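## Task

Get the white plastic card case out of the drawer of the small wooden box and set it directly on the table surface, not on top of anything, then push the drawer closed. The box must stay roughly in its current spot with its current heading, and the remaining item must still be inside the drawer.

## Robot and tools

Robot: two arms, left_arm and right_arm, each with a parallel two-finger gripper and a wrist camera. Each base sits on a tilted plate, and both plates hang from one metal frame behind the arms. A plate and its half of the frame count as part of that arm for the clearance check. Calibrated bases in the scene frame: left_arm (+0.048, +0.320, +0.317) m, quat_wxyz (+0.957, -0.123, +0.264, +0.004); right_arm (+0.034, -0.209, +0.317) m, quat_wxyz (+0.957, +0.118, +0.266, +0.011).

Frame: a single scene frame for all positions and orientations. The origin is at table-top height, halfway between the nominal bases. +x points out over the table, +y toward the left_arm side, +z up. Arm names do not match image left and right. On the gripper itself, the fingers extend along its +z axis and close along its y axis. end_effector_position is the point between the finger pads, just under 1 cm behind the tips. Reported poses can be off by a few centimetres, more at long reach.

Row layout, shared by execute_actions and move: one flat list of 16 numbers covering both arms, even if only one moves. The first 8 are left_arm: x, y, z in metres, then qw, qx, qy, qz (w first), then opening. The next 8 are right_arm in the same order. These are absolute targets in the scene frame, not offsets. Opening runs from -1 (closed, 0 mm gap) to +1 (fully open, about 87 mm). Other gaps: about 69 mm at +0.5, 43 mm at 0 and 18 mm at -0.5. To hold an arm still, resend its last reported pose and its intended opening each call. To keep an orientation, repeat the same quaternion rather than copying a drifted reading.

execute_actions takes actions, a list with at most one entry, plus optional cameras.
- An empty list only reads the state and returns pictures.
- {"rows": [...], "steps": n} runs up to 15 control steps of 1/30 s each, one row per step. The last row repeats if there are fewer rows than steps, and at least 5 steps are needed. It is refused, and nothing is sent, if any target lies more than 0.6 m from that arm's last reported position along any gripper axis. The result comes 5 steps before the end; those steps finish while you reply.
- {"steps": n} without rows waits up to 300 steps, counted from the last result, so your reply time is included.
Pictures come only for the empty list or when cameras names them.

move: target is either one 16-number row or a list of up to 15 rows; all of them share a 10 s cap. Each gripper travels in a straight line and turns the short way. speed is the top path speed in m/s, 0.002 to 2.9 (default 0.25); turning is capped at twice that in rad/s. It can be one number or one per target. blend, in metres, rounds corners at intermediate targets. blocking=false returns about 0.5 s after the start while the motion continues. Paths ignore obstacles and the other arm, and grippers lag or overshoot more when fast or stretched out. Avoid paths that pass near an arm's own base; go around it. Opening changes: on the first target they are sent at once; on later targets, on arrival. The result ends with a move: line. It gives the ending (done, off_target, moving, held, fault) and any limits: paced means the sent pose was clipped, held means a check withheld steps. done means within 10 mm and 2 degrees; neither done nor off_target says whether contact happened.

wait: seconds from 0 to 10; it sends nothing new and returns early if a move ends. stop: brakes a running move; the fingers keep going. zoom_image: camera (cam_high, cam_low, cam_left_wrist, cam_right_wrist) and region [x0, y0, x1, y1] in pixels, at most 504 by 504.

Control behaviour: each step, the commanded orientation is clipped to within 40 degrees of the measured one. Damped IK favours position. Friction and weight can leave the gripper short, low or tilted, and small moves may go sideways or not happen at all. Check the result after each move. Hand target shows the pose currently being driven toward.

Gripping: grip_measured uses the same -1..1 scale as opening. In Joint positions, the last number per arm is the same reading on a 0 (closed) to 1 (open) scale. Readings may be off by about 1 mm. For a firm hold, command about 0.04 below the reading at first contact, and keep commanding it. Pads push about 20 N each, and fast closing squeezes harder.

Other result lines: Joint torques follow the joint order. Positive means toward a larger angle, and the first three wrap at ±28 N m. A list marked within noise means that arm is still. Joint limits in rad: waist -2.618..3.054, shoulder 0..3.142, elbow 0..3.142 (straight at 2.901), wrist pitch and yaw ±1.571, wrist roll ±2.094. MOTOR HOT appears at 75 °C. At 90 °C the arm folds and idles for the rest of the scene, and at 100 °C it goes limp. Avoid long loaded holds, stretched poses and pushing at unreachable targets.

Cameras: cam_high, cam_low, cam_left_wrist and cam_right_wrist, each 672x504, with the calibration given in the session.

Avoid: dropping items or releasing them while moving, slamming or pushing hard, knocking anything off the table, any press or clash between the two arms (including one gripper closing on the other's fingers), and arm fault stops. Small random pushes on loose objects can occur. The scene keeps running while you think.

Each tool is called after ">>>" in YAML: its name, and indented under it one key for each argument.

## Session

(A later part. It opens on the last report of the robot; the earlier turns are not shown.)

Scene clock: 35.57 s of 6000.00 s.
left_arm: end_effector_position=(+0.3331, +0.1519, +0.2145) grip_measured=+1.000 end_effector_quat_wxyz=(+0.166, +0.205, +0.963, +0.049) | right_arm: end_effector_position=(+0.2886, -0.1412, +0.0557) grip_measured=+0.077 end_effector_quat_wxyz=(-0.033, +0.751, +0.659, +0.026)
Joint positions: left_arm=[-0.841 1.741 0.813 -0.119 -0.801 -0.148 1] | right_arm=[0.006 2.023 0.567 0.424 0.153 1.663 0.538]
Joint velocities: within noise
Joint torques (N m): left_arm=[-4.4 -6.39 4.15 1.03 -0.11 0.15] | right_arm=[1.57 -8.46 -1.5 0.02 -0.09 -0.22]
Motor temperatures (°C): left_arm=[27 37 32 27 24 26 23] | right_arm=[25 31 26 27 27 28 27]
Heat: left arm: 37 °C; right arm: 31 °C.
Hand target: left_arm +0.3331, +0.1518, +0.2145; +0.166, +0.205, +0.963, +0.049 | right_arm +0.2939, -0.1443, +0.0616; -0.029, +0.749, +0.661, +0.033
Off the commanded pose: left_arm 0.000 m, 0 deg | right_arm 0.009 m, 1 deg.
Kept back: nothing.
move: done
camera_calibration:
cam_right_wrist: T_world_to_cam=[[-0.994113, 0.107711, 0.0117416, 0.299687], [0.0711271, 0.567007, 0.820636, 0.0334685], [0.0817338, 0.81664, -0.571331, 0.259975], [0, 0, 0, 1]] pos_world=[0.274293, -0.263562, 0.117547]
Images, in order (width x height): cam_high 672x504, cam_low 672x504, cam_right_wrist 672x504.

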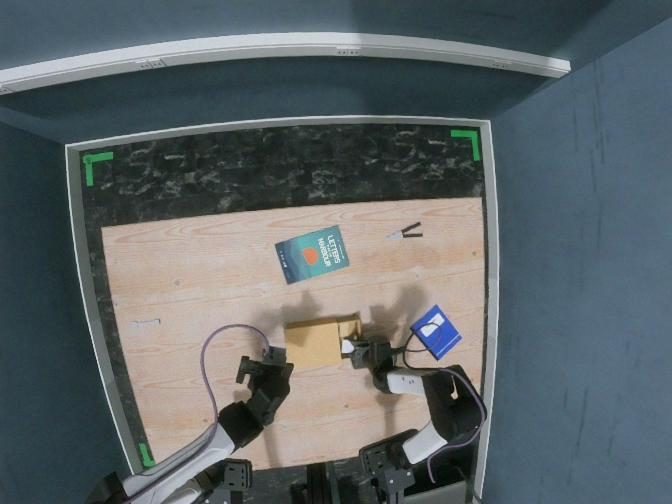

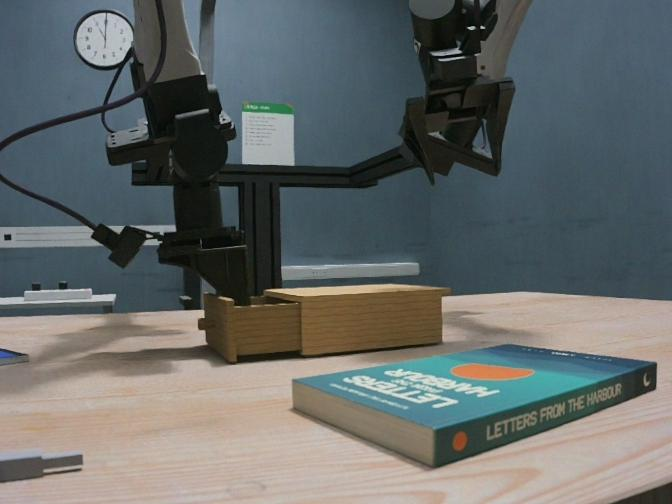

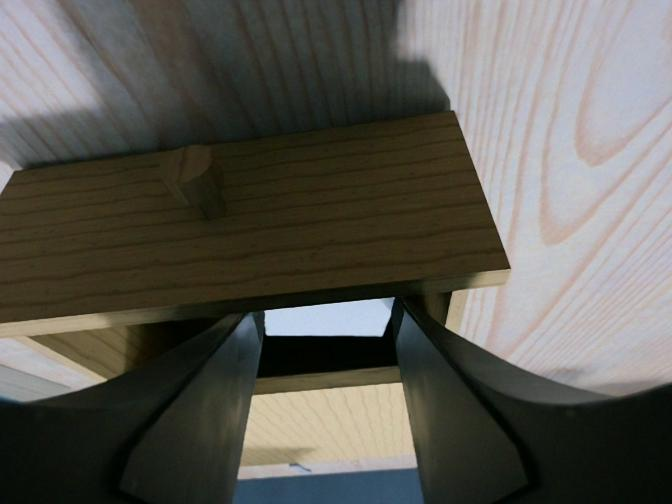

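>>> move:
  target:
    - [0.3331, 0.1519, 0.2145, 0.166, 0.205, 0.963, 0.049, 1, 0.298, -0.150, 0.088, -0.0288, 0.7494, 0.6606, 0.0326, -0.08]
    - [0.3331, 0.1519, 0.2145, 0.166, 0.205, 0.963, 0.049, 1, 0.305, -0.20, 0.14, -0.0288, 0.7494, 0.6606, 0.0326, -0.08]
    - [0.3331, 0.1519, 0.2145, 0.166, 0.205, 0.963, 0.049, 1, 0.305, -0.29, 0.10, -0.0288, 0.7494, 0.6606, 0.0326, -0.08]
    - [0.3331, 0.1519, 0.2145, 0.166, 0.205, 0.963, 0.049, 1, 0.305, -0.29, 0.040, -0.0288, 0.7494, 0.6606, 0.0326, -0.08]
  speed: [0.1, 0.25, 0.25, 0.15]
  blend: [0.01, 0.03, 0.03, 0]

>>> zoom_image:
  camera: "cam_low"
  region: [0, 200, 260, 400]

Scene clock: 38.40 s of 6000.00 s.
left_arm: end_effector_position=(+0.3331, +0.1519, +0.2145) grip_measured=+1.000 end_effector_quat_wxyz=(+0.166, +0.205, +0.963, +0.049) | right_arm: end_effector_position=(+0.3038, -0.2903, +0.0436) grip_measured=+0.077 end_effector_quat_wxyz=(-0.032, +0.753, +0.656, +0.028)
Joint positions: left_arm=[-0.841 1.741 0.813 -0.119 -0.801 -0.148 1] | right_arm=[-0.5 1.988 0.756 0.213 -0.115 1.24 0.538]
Joint velocities: within noise
Joint torques (N m): left_arm=[-4.4 -6.41 4.07 1.04 -0.12 0.15] | right_arm=[-0.16 -5.49 0.88 0.28 -0.06 -0.26]
Motor temperatures (°C): left_arm=[27 37 32 27 24 26 23] | right_arm=[25 31 26 27 27 28 27]
Heat: left arm: 37 °C; right arm: 31 °C.
Hand target: left_arm +0.3331, +0.1518, +0.2145; +0.166, +0.205, +0.963, +0.049 | right_arm +0.3049, -0.2900, +0.0401; -0.029, +0.749, +0.661, +0.032
Off the commanded pose: left_arm 0.000 m, 0 deg | right_arm 0.004 m, 1 deg.
Kept back: nothing.
move: done
camera_calibration:
cam_left_wrist: T_world_to_cam=[[-0.375837, -0.909949, -0.175329, 0.299036], [-0.827423, 0.244324, 0.505645, 0.154714], [-0.417274, 0.335111, -0.844739, 0.410246], [0, 0, 0, 1]] pos_world=[0.411588, 0.0968291, 0.32075]
cam_right_wrist: T_world_to_cam=[[-0.993205, 0.116161, 0.00707419, 0.333356], [0.0721148, 0.566613, 0.820822, 0.126516], [0.0913389, 0.815755, -0.57114, 0.370418], [0, 0, 0, 1]] pos_world=[0.288134, -0.412579, 0.105355]

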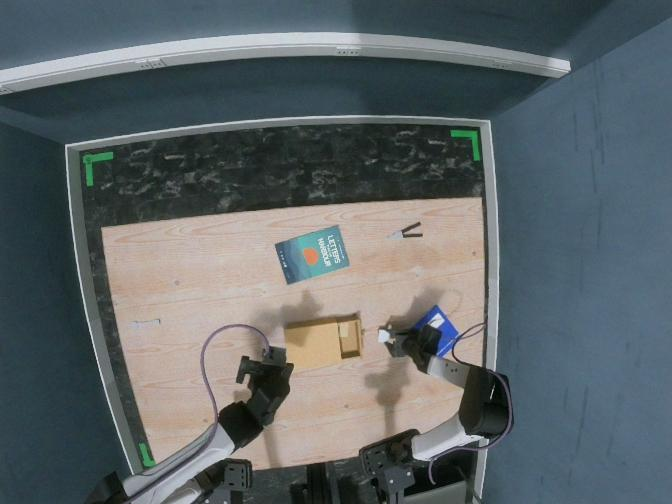

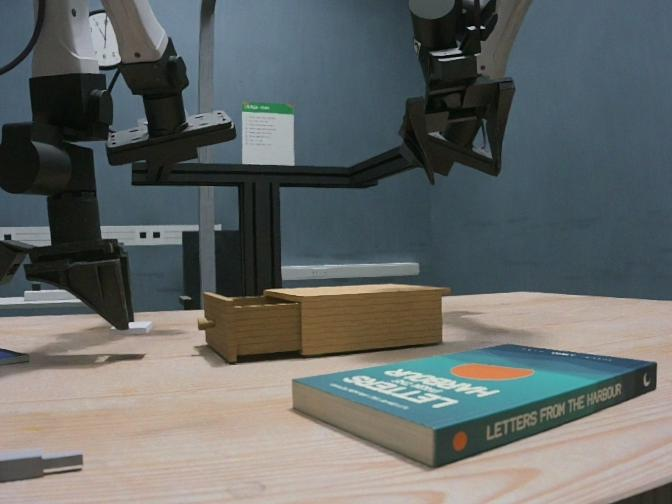

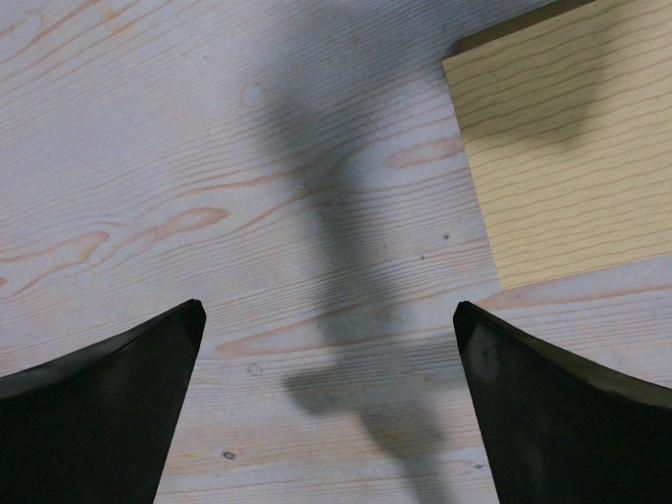

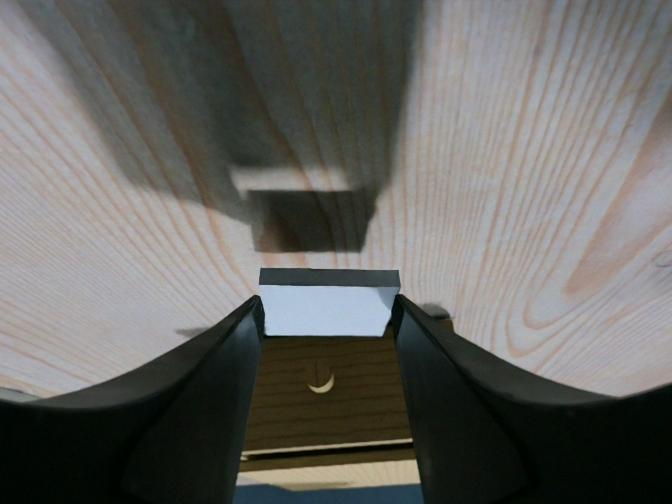

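Scaled by 1.938 from the camera's 672x504 image, which has a finer 960x720 frame.

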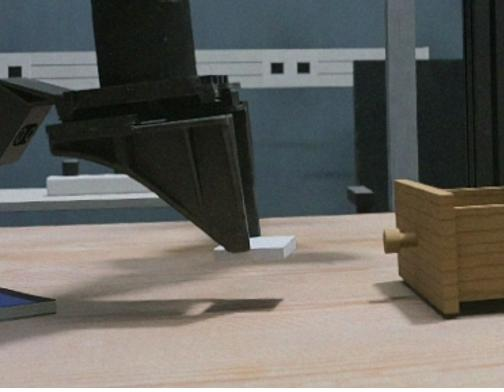

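>>> move:
  target: [0.3331, 0.1519, 0.2145, 0.166, 0.205, 0.963, 0.049, 1, 0.305, -0.29, 0.0145, -0.0288, 0.7494, 0.6606, 0.0326, -0.08]
  speed: 0.05
  cameras: ["cam_low", "cam_right_wrist"]

>>> zoom_image:
  camera: "cam_low"
  region: [60, 280, 220, 400]

Scene clock: 39.57 s of 6000.00 s.
left_arm: end_effector_position=(+0.3331, +0.1519, +0.2145) grip_measured=+1.000 end_effector_quat_wxyz=(+0.166, +0.205, +0.963, +0.049) | right_arm: end_effector_position=(+0.3039, -0.2914, +0.0183) grip_measured=+0.077 end_effector_quat_wxyz=(-0.031, +0.753, +0.656, +0.029)
Joint positions: left_arm=[-0.841 1.741 0.813 -0.119 -0.801 -0.148 1] | right_arm=[-0.5 2.1 0.813 0.269 -0.115 1.24 0.538]
Joint velocities: within noise
Joint torques (N m): left_arm=[-4.41 -6.34 4.11 1.03 -0.11 0.15] | right_arm=[0.06 -5.67 0.57 0.3 -0.04 -0.21]
Motor temperatures (°C): left_arm=[27 37 32 27 24 26 23] | right_arm=[25 31 26 27 27 28 27]
Heat: left arm: 37 °C; right arm: 31 °C.
Hand target: left_arm +0.3331, +0.1518, +0.2145; +0.166, +0.205, +0.963, +0.049 | right_arm +0.3050, -0.2900, +0.0146; -0.029, +0.750, +0.661, +0.033
Off the commanded pose: left_arm 0.000 m, 0 deg | right_arm 0.004 m, 1 deg.
Kept back: nothing.
move: done
camera_calibration:
cam_right_wrist: T_world_to_cam=[[-0.993219, 0.116087, 0.00627632, 0.3338], [0.0714117, 0.566605, 0.82089, 0.148091], [0.0917382, 0.815772, -0.571052, 0.356742], [0, 0, 0, 1]] pos_world=[0.288234, -0.413679, 0.0800567]
Images, in order (width x height): cam_low 672x504, cam_right_wrist 672x504.

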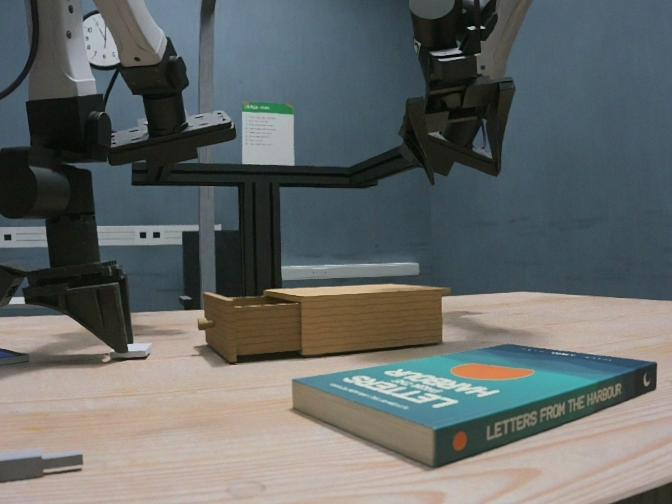

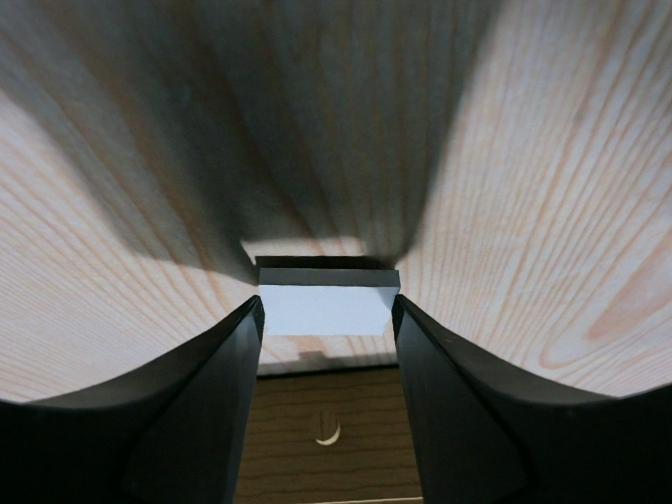

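Scaled by 3.150 from the camera's 672x504 image, which has a finer 960x720 frame.

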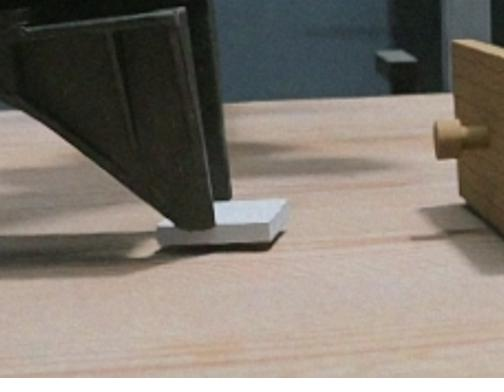

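>>> move:
  target:
    - [0.3331, 0.1519, 0.2145, 0.166, 0.205, 0.963, 0.049, 1, 0.305, -0.29, 0.0085, -0.0288, 0.7494, 0.6606, 0.0326, -0.08]
    - [0.3331, 0.1519, 0.2145, 0.166, 0.205, 0.963, 0.049, 1, 0.305, -0.29, 0.0105, -0.0288, 0.7494, 0.6606, 0.0326, 0.28]
    - [0.320, 0.15, 0.14, 0.1736, 0, 0.9848, 0, 1, 0.305, -0.292, 0.10, -0.0288, 0.7494, 0.6606, 0.0326, 0.28]
    - [0.316, 0.14, 0.07, 0.1736, 0, 0.9848, 0, -1, 0.333, -0.24, 0.10, 0.1736, 0, 0.9848, 0, -1]
  speed: [0.04, 0.04, 0.2, 0.5]
  blend: [0, 0, 0.03, 0]

Scene clock: 46.20 s of 6000.00 s.
left_arm: end_effector_position=(+0.3144, +0.1400, +0.0744) grip_measured=-0.993 end_effector_quat_wxyz=(+0.174, +0.003, +0.985, +0.002) | right_arm: end_effector_position=(+0.3285, -0.2406, +0.0986) grip_measured=-0.973 end_effector_quat_wxyz=(+0.162, +0.005, +0.987, +0.001)
Joint positions: left_arm=[-0.615 2.222 0.745 0.612 -0.65 -0.308 0.004] | right_arm=[-0.11 1.725 0.496 0.55 0.122 -0.178 0.013]
Joint velocities: within noise
Joint torques (N m): left_arm=[-3.77 -6.28 1.81 1.31 0.02 0.2] | right_arm=[2.02 -5.97 0.87 1.01 -0.05 -0.22]
Motor temperatures (°C): left_arm=[27 37 32 27 24 26 23] | right_arm=[25 31 26 27 27 28 27]
Heat: left arm: 37 °C; right arm: 31 °C.
Hand target: left_arm +0.3160, +0.1401, +0.0701; +0.174, +0.000, +0.985, +0.000 | right_arm +0.3330, -0.2400, +0.1001; +0.173, +0.000, +0.985, +0.000
Off the commanded pose: left_arm 0.005 m, 0 deg | right_arm 0.005 m, 1 deg.
Kept back: nothing.
move: done
camera_calibration:
cam_left_wrist: T_world_to_cam=[[-0.00255209, -0.999828, -0.0183725, 0.140146], [-0.878126, -0.00654918, 0.478385, 0.266104], [-0.478423, 0.0173542, -0.877958, 0.354212], [0, 0, 0, 1]] pos_world=[0.403494, 0.135718, 0.186258]
cam_right_wrist: T_world_to_cam=[[0.0113234, -0.999935, 0.00107865, -0.246217], [-0.851302, -0.00907436, 0.524597, 0.245316], [-0.524553, -0.00685848, -0.85135, 0.391098], [0, 0, 0, 1]] pos_world=[0.416778, -0.241293, 0.204534]

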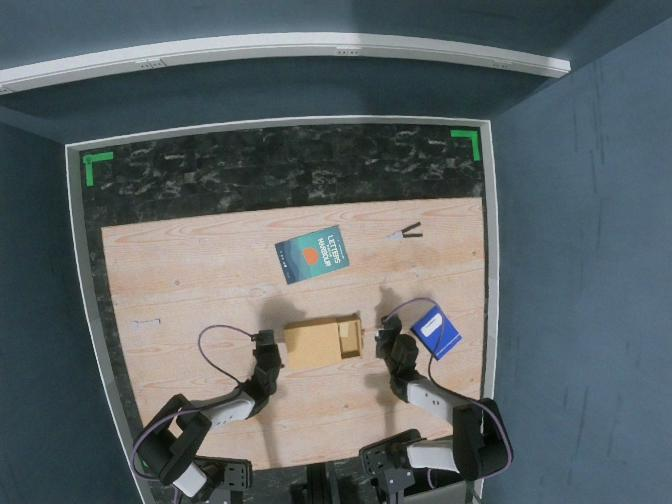

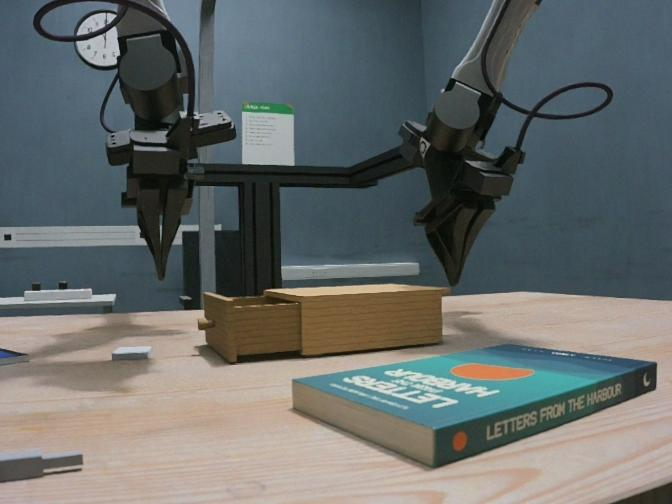

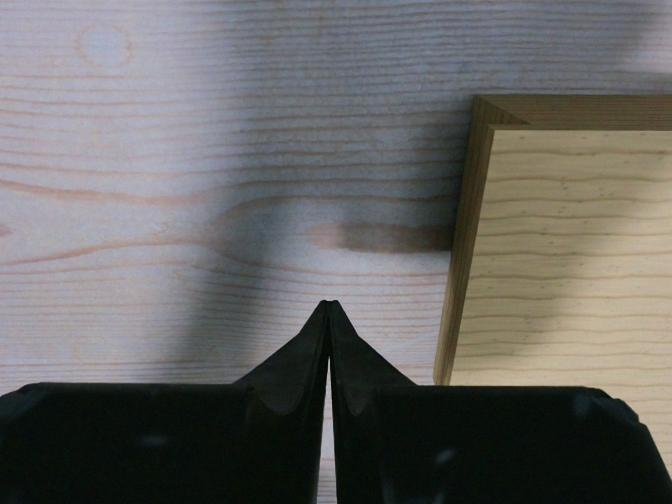

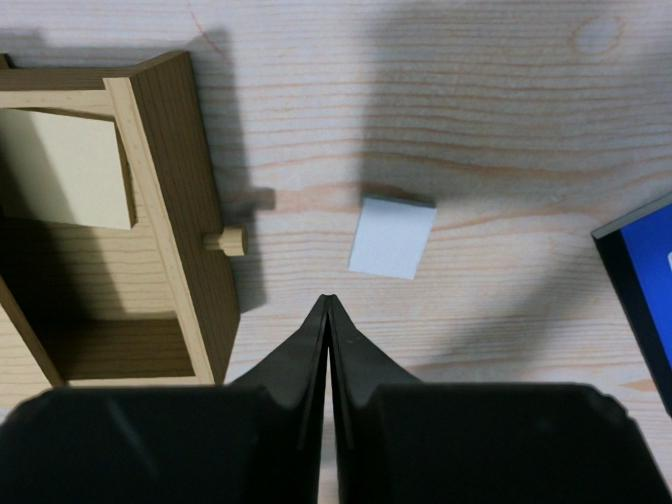

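>>> move:
  target:
    - [0.316, 0.125, 0.055, 0.1736, 0, 0.9848, 0, -1, 0.333, -0.223, 0.07, 0.1736, 0, 0.9848, 0, -1]
    - [0.316, 0.114, 0.050, 0.1736, 0, 0.9848, 0, -1, 0.333, -0.223, 0.037, 0.1736, 0, 0.9848, 0, -1]
    - [0.316, 0.086, 0.048, 0.1736, 0, 0.9848, 0, -1, 0.334, -0.165, 0.036, 0.1734, 0.0091, 0.9834, 0.0515, -1]
  speed: [0.2, 0.15, 0.06]
  blend: [0.01, 0, 0]
  cameras: ["cam_low", "cam_high", "cam_right_wrist"]

Scene clock: 49.13 s of 6000.00 s.
left_arm: end_effector_position=(+0.3190, +0.1034, +0.0495) grip_measured=-0.993 end_effector_quat_wxyz=(+0.174, +0.006, +0.984, +0.025) | right_arm: end_effector_position=(+0.3300, -0.2011, +0.0383) grip_measured=-0.974 end_effector_quat_wxyz=(+0.163, +0.009, +0.987, -0.011)
Joint positions: left_arm=[-0.672 2.391 0.948 0.523 -0.727 -0.362 0.003] | right_arm=[0.001 2.086 0.612 0.787 0.232 -0.102 0.013]
Joint velocities: within noise
Joint torques (N m): left_arm=[-7.43 -6.57 2.85 1.25 0.22 -0.15] | right_arm=[6.46 -4.75 0.54 0.97 -0.94 0.33]
Motor temperatures (°C): left_arm=[27 37 32 27 24 26 23] | right_arm=[25 31 26 28 27 28 27]
Heat: left arm: 37 °C; right arm: 31 °C.
Hand target: left_arm +0.3158, +0.0865, +0.0487; +0.173, +0.000, +0.985, +0.000 | right_arm +0.3325, -0.1664, +0.0384; +0.171, +0.008, +0.984, +0.050
Off the commanded pose: left_arm 0.018 m, 3 deg | right_arm 0.036 m, 7 deg.
Kept back: nothing.
move: off_target (left_arm, right_arm)
camera_calibration:
cam_right_wrist: T_world_to_cam=[[-0.00197479, -0.999741, 0.0226807, -0.203096], [-0.851452, 0.0135755, 0.524257, 0.283338], [-0.524429, -0.0182762, -0.851258, 0.338368], [0, 0, 0, 1]] pos_world=[0.418297, -0.200706, 0.144103]
Images, in order (width x height): cam_high 672x504, cam_low 672x504, cam_right_wrist 672x504.

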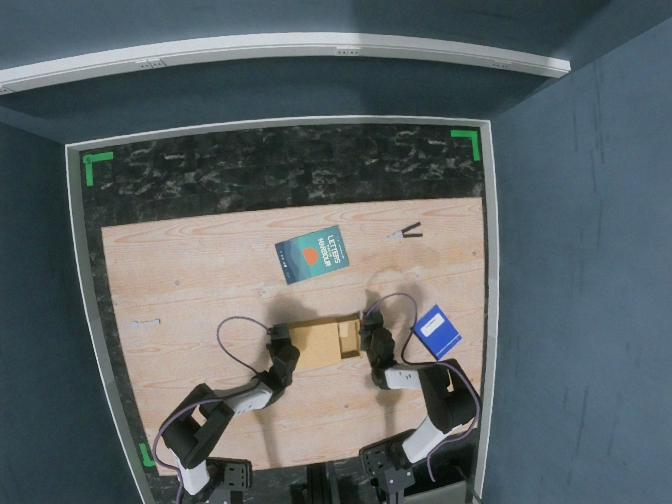

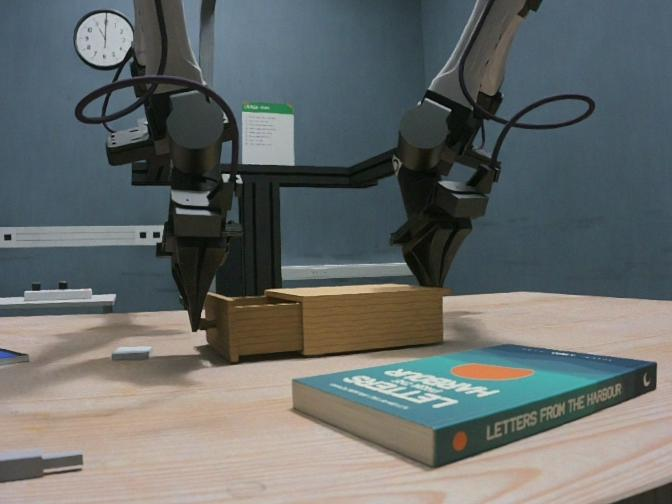

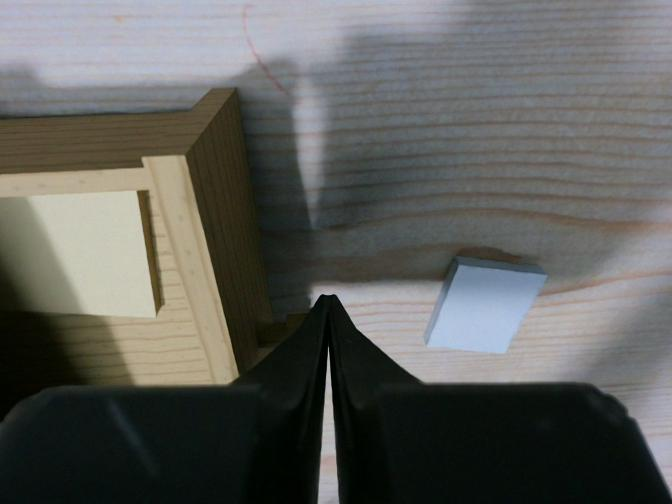

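>>> move:
  target:
    - [0.316, 0.076, 0.048, 0.1736, 0, 0.9848, 0, -1, 0.334, -0.115, 0.036, 0.1734, 0.0091, 0.9834, 0.0515, -1]
  speed: 0.07
  cameras: ["cam_low", "cam_high", "cam_right_wrist"]

Scene clock: 50.47 s of 6000.00 s.
left_arm: end_effector_position=(+0.3187, +0.1038, +0.0500) grip_measured=-0.993 end_effector_quat_wxyz=(+0.174, +0.010, +0.984, +0.045) | right_arm: end_effector_position=(+0.3317, -0.1547, +0.0389) grip_measured=-0.974 end_effector_quat_wxyz=(+0.168, +0.009, +0.986, -0.018)
Joint positions: left_arm=[-0.686 2.401 0.977 0.473 -0.77 -0.376 0.003] | right_arm=[0.162 2.144 0.652 0.785 0.369 -0.001 0.013]
Joint velocities: within noise
Joint torques (N m): left_arm=[-8.14 -6.43 3.21 1.36 0.43 -0.28] | right_arm=[7.53 -4.57 1.52 0.88 -1.02 0.38]
Motor temperatures (°C): left_arm=[27 37 32 28 24 26 23] | right_arm=[25 31 26 28 27 28 27]
Heat: left arm: 37 °C; right arm: 31 °C.
Hand target: left_arm +0.3155, +0.0770, +0.0499; +0.173, +0.001, +0.985, +0.000 | right_arm +0.3323, -0.1168, +0.0392; +0.171, +0.008, +0.984, +0.050
Off the commanded pose: left_arm 0.028 m, 5 deg | right_arm 0.040 m, 8 deg.
Kept back: nothing.
move: off_target (left_arm, right_arm)
camera_calibration:
cam_right_wrist: T_world_to_cam=[[-0.00305328, -0.999301, 0.0372573, -0.156889], [-0.85677, 0.0218275, 0.515236, 0.287167], [-0.515689, -0.0303478, -0.856238, 0.336192], [0, 0, 0, 1]] pos_world=[0.418927, -0.152845, 0.145747]
Images, in order (width x height): cam_high 672x504, cam_low 672x504, cam_right_wrist 672x504.

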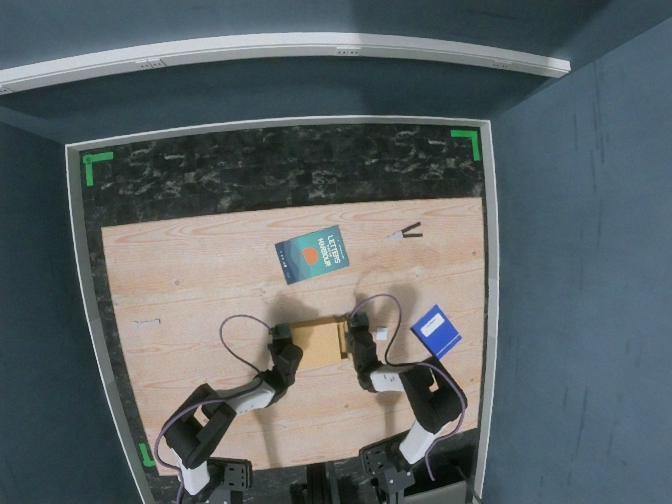

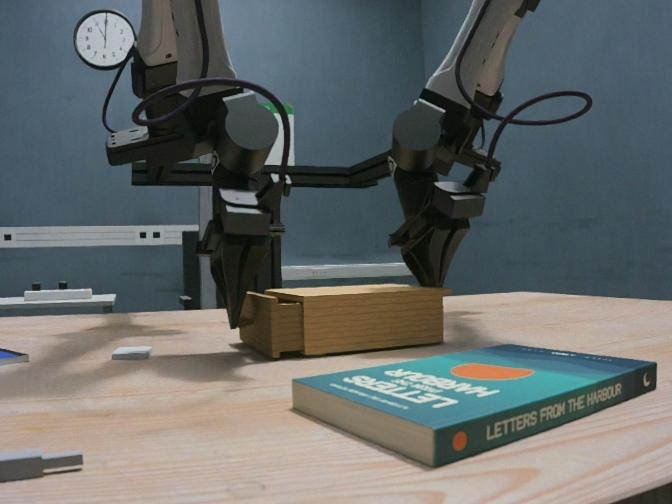

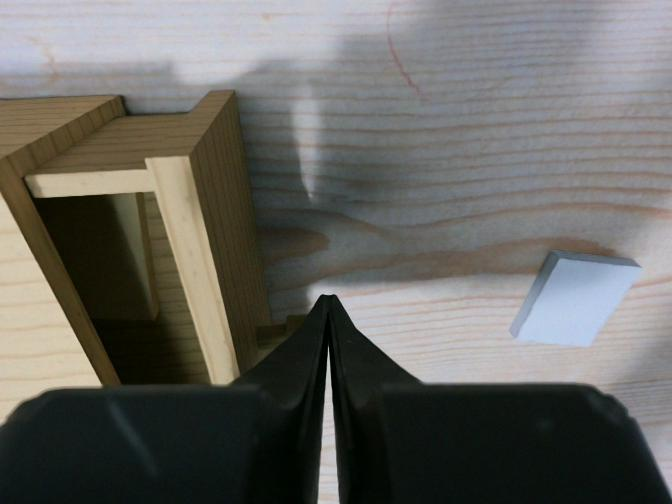

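>>> move:
  target:
    - [0.316, 0.066, 0.048, 0.1736, 0, 0.9848, 0, -1, 0.334, -0.084, 0.036, 0.1734, 0.0091, 0.9834, 0.0515, -1]
  speed: 0.05
  cameras: ["cam_low", "cam_high", "cam_right_wrist"]

Scene clock: 51.63 s of 6000.00 s.
left_arm: end_effector_position=(+0.3187, +0.1039, +0.0506) grip_measured=-0.993 end_effector_quat_wxyz=(+0.173, +0.015, +0.983, +0.063) | right_arm: end_effector_position=(+0.3311, -0.1304, +0.0395) grip_measured=-0.974 end_effector_quat_wxyz=(+0.166, +0.006, +0.986, -0.030)
Joint positions: left_arm=[-0.699 2.412 1.006 0.425 -0.809 -0.389 0.003] | right_arm=[0.25 2.178 0.693 0.748 0.458 0.056 0.013]
Joint velocities: within noise
Joint torques (N m): left_arm=[-8.92 -6.49 3.59 1.42 0.67 -0.34] | right_arm=[8.57 -4.49 2.14 0.95 -1.16 0.44]
Motor temperatures (°C): left_arm=[27 37 32 28 24 26 23] | right_arm=[25 31 26 28 27 28 27]
Heat: left arm: 37 °C; right arm: 31 °C.
Hand target: left_arm +0.3153, +0.0678, +0.0513; +0.172, +0.001, +0.985, +0.001 | right_arm +0.3319, -0.0865, +0.0405; +0.170, +0.008, +0.984, +0.049
Off the commanded pose: left_arm 0.038 m, 7 deg | right_arm 0.047 m, 9 deg.
Kept back: nothing.
move: off_target (left_arm, right_arm)
camera_calibration:
cam_right_wrist: T_world_to_cam=[[-0.00224515, -0.998114, 0.0613536, -0.133692], [-0.855144, 0.0337213, 0.517293, 0.286823], [-0.518386, -0.0513048, -0.853606, 0.335161], [0, 0, 0, 1]] pos_world=[0.418717, -0.125916, 0.145926]
Images, in order (width x height): cam_high 672x504, cam_low 672x504, cam_right_wrist 672x504.

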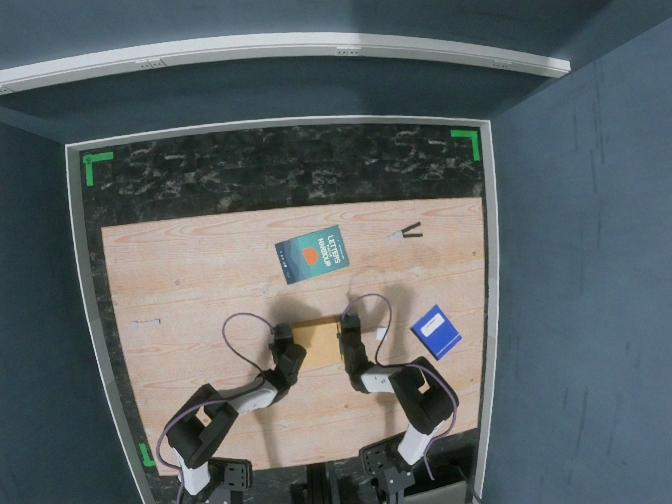

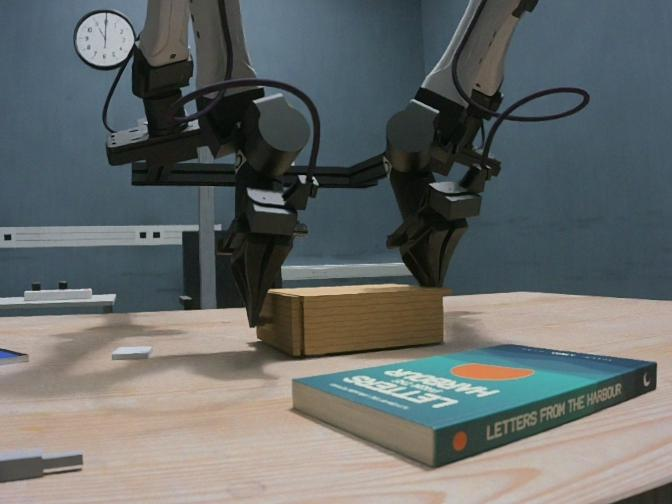

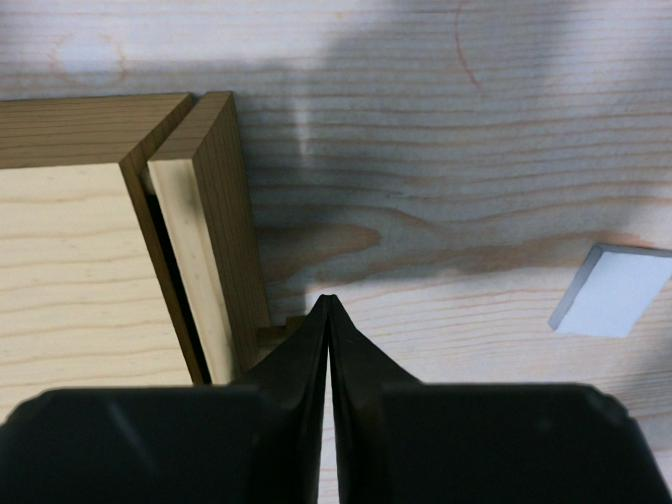

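>>> move:
  target:
    - [0.316, 0.060, 0.048, 0.1736, 0, 0.9848, 0, -1, 0.334, -0.068, 0.036, 0.1730, 0.0150, 0.9810, 0.0850, -1]
  speed: 0.05
  cameras: ["cam_low", "cam_high", "cam_right_wrist"]

Scene clock: 52.83 s of 6000.00 s.
left_arm: end_effector_position=(+0.3173, +0.1035, +0.0514) grip_measured=-0.993 end_effector_quat_wxyz=(+0.171, +0.020, +0.982, +0.073) | right_arm: end_effector_position=(+0.3309, -0.1298, +0.0394) grip_measured=-0.974 end_effector_quat_wxyz=(+0.166, +0.015, +0.986, -0.029)
Joint positions: left_arm=[-0.709 2.418 1.024 0.389 -0.83 -0.398 0.003] | right_arm=[0.251 2.178 0.694 0.746 0.46 0.074 0.013]
Joint velocities: within noise
Joint torques (N m): left_arm=[-9.2 -6.49 4 1.49 0.78 -0.39] | right_arm=[9.77 -4.62 2.07 0.94 -1.69 0.65]
Motor temperatures (°C): left_arm=[28 37 32 28 24 27 23] | right_arm=[25 31 26 28 27 28 27]
Heat: left arm: 37 °C; right arm: 31 °C.
Hand target: left_arm +0.3153, +0.0623, +0.0526; +0.172, +0.002, +0.985, +0.002 | right_arm +0.3305, -0.0724, +0.0435; +0.168, +0.013, +0.982, +0.080
Off the commanded pose: left_arm 0.044 m, 9 deg | right_arm 0.062 m, 13 deg.
Kept back: nothing.
move: off_target (left_arm, right_arm)
camera_calibration:
cam_right_wrist: T_world_to_cam=[[-0.0191096, -0.998195, 0.0569385, -0.12732], [-0.854403, 0.0458805, 0.517582, 0.287959], [-0.51926, -0.0387576, -0.853737, 0.336902], [0, 0, 0, 1]] pos_world=[0.418539, -0.127245, 0.145833]
Images, in order (width x height): cam_high 672x504, cam_low 672x504, cam_right_wrist 672x504.

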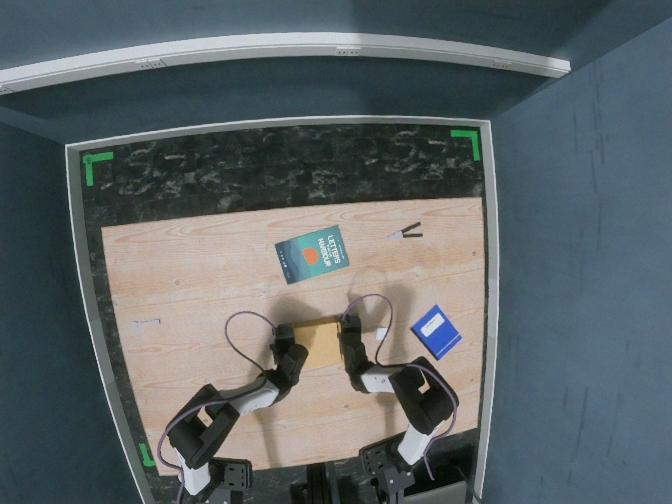

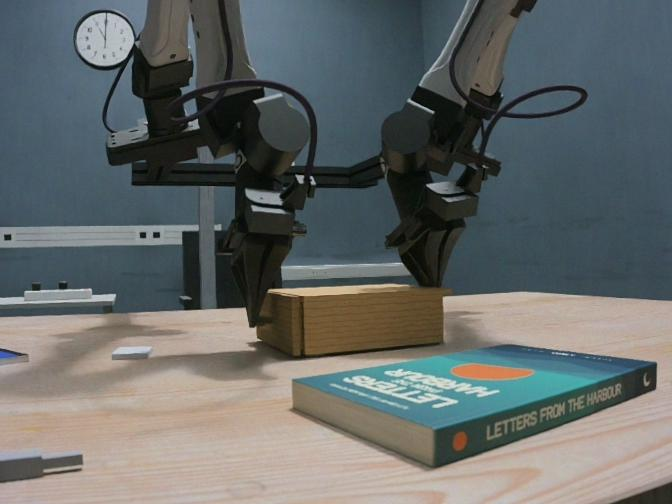

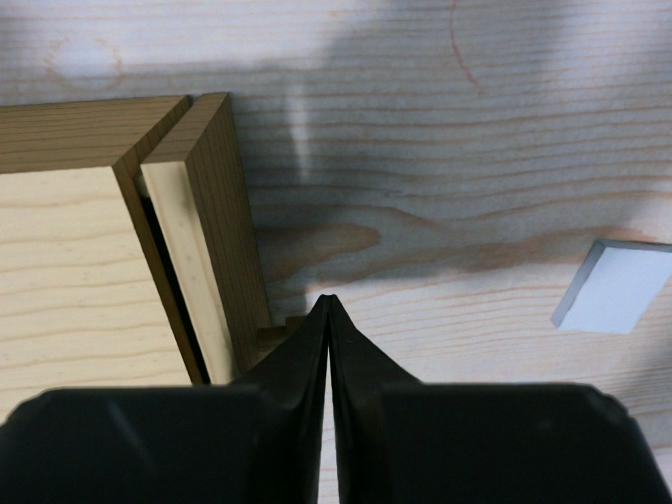

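>>> move:
  target:
    - [0.316, 0.050, 0.048, 0.1736, 0, 0.9848, 0, -1, 0.334, -0.046, 0.036, 0.1722, 0.0196, 0.9786, 0.1115, -1]
  speed: 0.06
  cameras: ["cam_low", "cam_right_wrist"]

Scene clock: 53.87 s of 6000.00 s.
left_arm: end_effector_position=(+0.3134, +0.1055, +0.0524) grip_measured=-0.993 end_effector_quat_wxyz=(+0.164, +0.033, +0.981, +0.094) | right_arm: end_effector_position=(+0.3287, -0.1208, +0.0403) grip_measured=-0.974 end_effector_quat_wxyz=(+0.163, +0.017, +0.986, -0.024)
Joint positions: left_arm=[-0.722 2.429 1.051 0.324 -0.864 -0.41 0.003] | right_arm=[0.274 2.182 0.701 0.729 0.467 0.101 0.013]
Joint velocities: within noise
Joint torques (N m): left_arm=[-9.91 -6.69 4.71 1.69 0.97 -0.5] | right_arm=[10.7 -4.08 2.93 0.99 -1.94 0.76]
Motor temperatures (°C): left_arm=[28 37 32 28 24 27 23] | right_arm=[26 31 26 28 27 28 27]
Heat: left arm: 37 °C; right arm: 31 °C.
Hand target: left_arm +0.3152, +0.0535, +0.0553; +0.171, +0.003, +0.985, +0.003 | right_arm +0.3293, -0.0524, +0.0468; +0.166, +0.017, +0.981, +0.104
Off the commanded pose: left_arm 0.056 m, 11 deg | right_arm 0.075 m, 16 deg.
Kept back: nothing.
move: off_target (left_arm, right_arm)
camera_calibration:
cam_right_wrist: T_world_to_cam=[[-0.0221292, -0.998681, 0.0463356, -0.116994], [-0.851255, 0.043127, 0.522977, 0.28366], [-0.524286, -0.0278703, -0.851086, 0.339794], [0, 0, 0, 1]] pos_world=[0.417027, -0.119603, 0.146267]
Images, in order (width x height): cam_low 672x504, cam_right_wrist 672x504.

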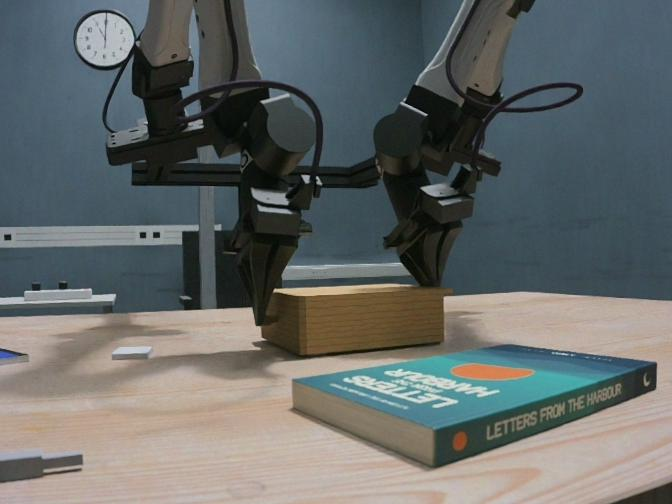

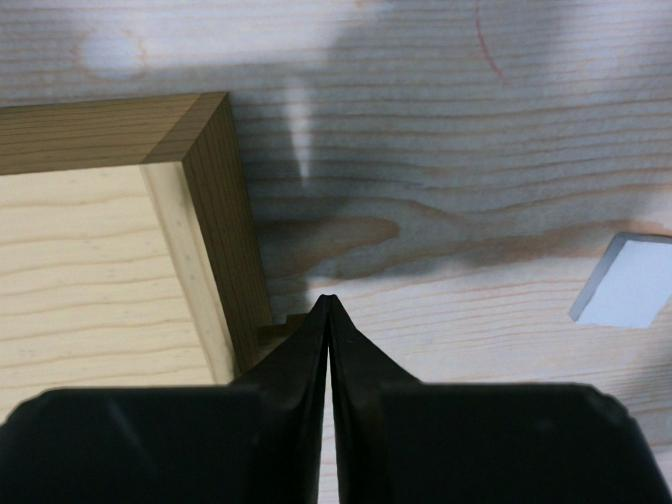

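>>> move:
  target:
    - [0.316, 0.102, 0.052, 0.1736, 0, 0.9848, 0, -1, 0.333, -0.126, 0.040, 0.1736, 0, 0.9848, 0, -1]
    - [0.316, 0.145, 0.07, 0.1736, 0, 0.9848, 0, -1, 0.333, -0.165, 0.055, 0.1736, 0, 0.9848, 0, -1]
  speed: [0.15, 0.2]
  blend: [0.01, 0]
  cameras: ["cam_low", "cam_high", "cam_right_wrist"]

>>> zoom_image:
  camera: "cam_high"
  region: [260, 290, 410, 390]

Scene clock: 55.67 s of 6000.00 s.
left_arm: end_effector_position=(+0.3093, +0.1448, +0.0667) grip_measured=-0.993 end_effector_quat_wxyz=(+0.167, +0.005, +0.986, +0.008) | right_arm: end_effector_position=(+0.3188, -0.1636, +0.0473) grip_measured=-0.974 end_effector_quat_wxyz=(+0.153, -0.003, +0.988, -0.004)
Joint positions: left_arm=[-0.599 2.248 0.745 0.623 -0.644 -0.299 0.003] | right_arm=[0.13 2.087 0.596 0.759 0.315 -0.032 0.013]
Joint velocities: within noise
Joint torques (N m): left_arm=[-4.04 -8.84 0.35 1.3 0.06 0.23] | right_arm=[2.66 -8.94 -0.23 0.87 -0.07 -0.25]
Motor temperatures (°C): left_arm=[28 38 32 28 24 27 23] | right_arm=[26 31 26 28 28 28 27]
Heat: left arm: 38 °C; right arm: 31 °C.
Hand target: left_arm +0.3159, +0.1450, +0.0700; +0.174, +0.000, +0.985, +0.000 | right_arm +0.3329, -0.1650, +0.0548; +0.174, +0.000, +0.985, +0.000
Off the commanded pose: left_arm 0.007 m, 1 deg | right_arm 0.016 m, 2 deg.
Kept back: nothing.
move: off_target (right_arm)
camera_calibration:
cam_right_wrist: T_world_to_cam=[[0.0245838, -0.9996, 0.0139981, -0.173791], [-0.840866, -0.0131027, 0.541085, 0.260003], [-0.540685, -0.0250725, -0.840851, 0.344575], [0, 0, 0, 1]] pos_world=[0.409207, -0.161676, 0.151485]
Images, in order (width x height): cam_high 672x504, cam_low 672x504, cam_right_wrist 672x504.

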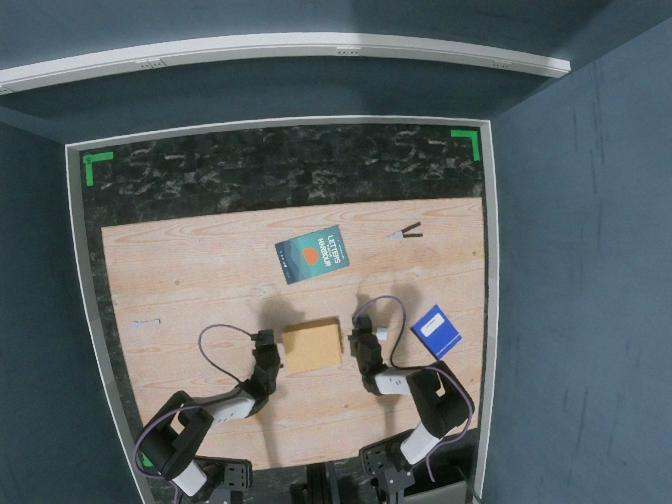

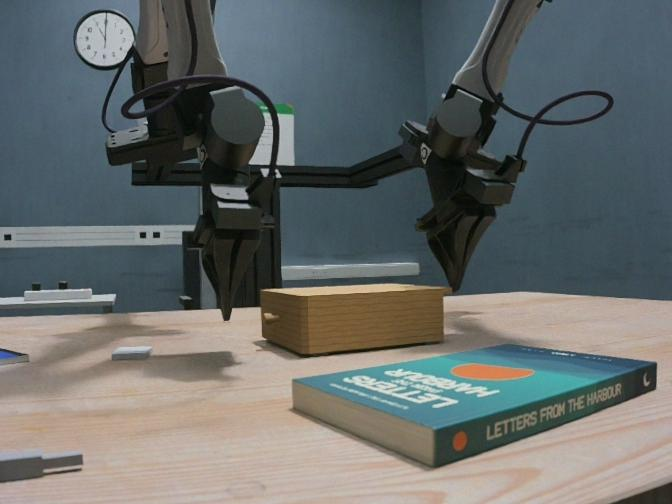

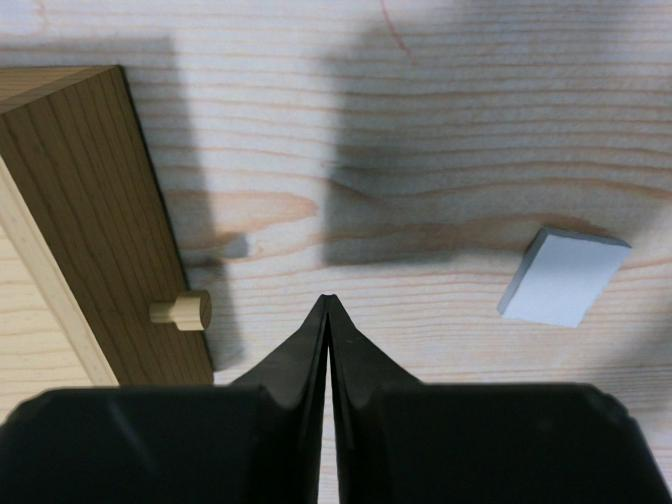

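Scaled by 3.360 from the camera's 672x504 image, which has a finer 960x720 frame.

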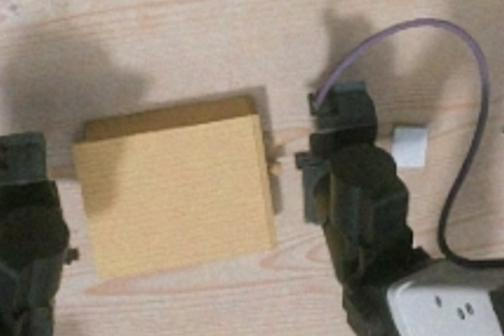

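>>> finished_scene:
  scene: 2

The scene is finished: the task was done.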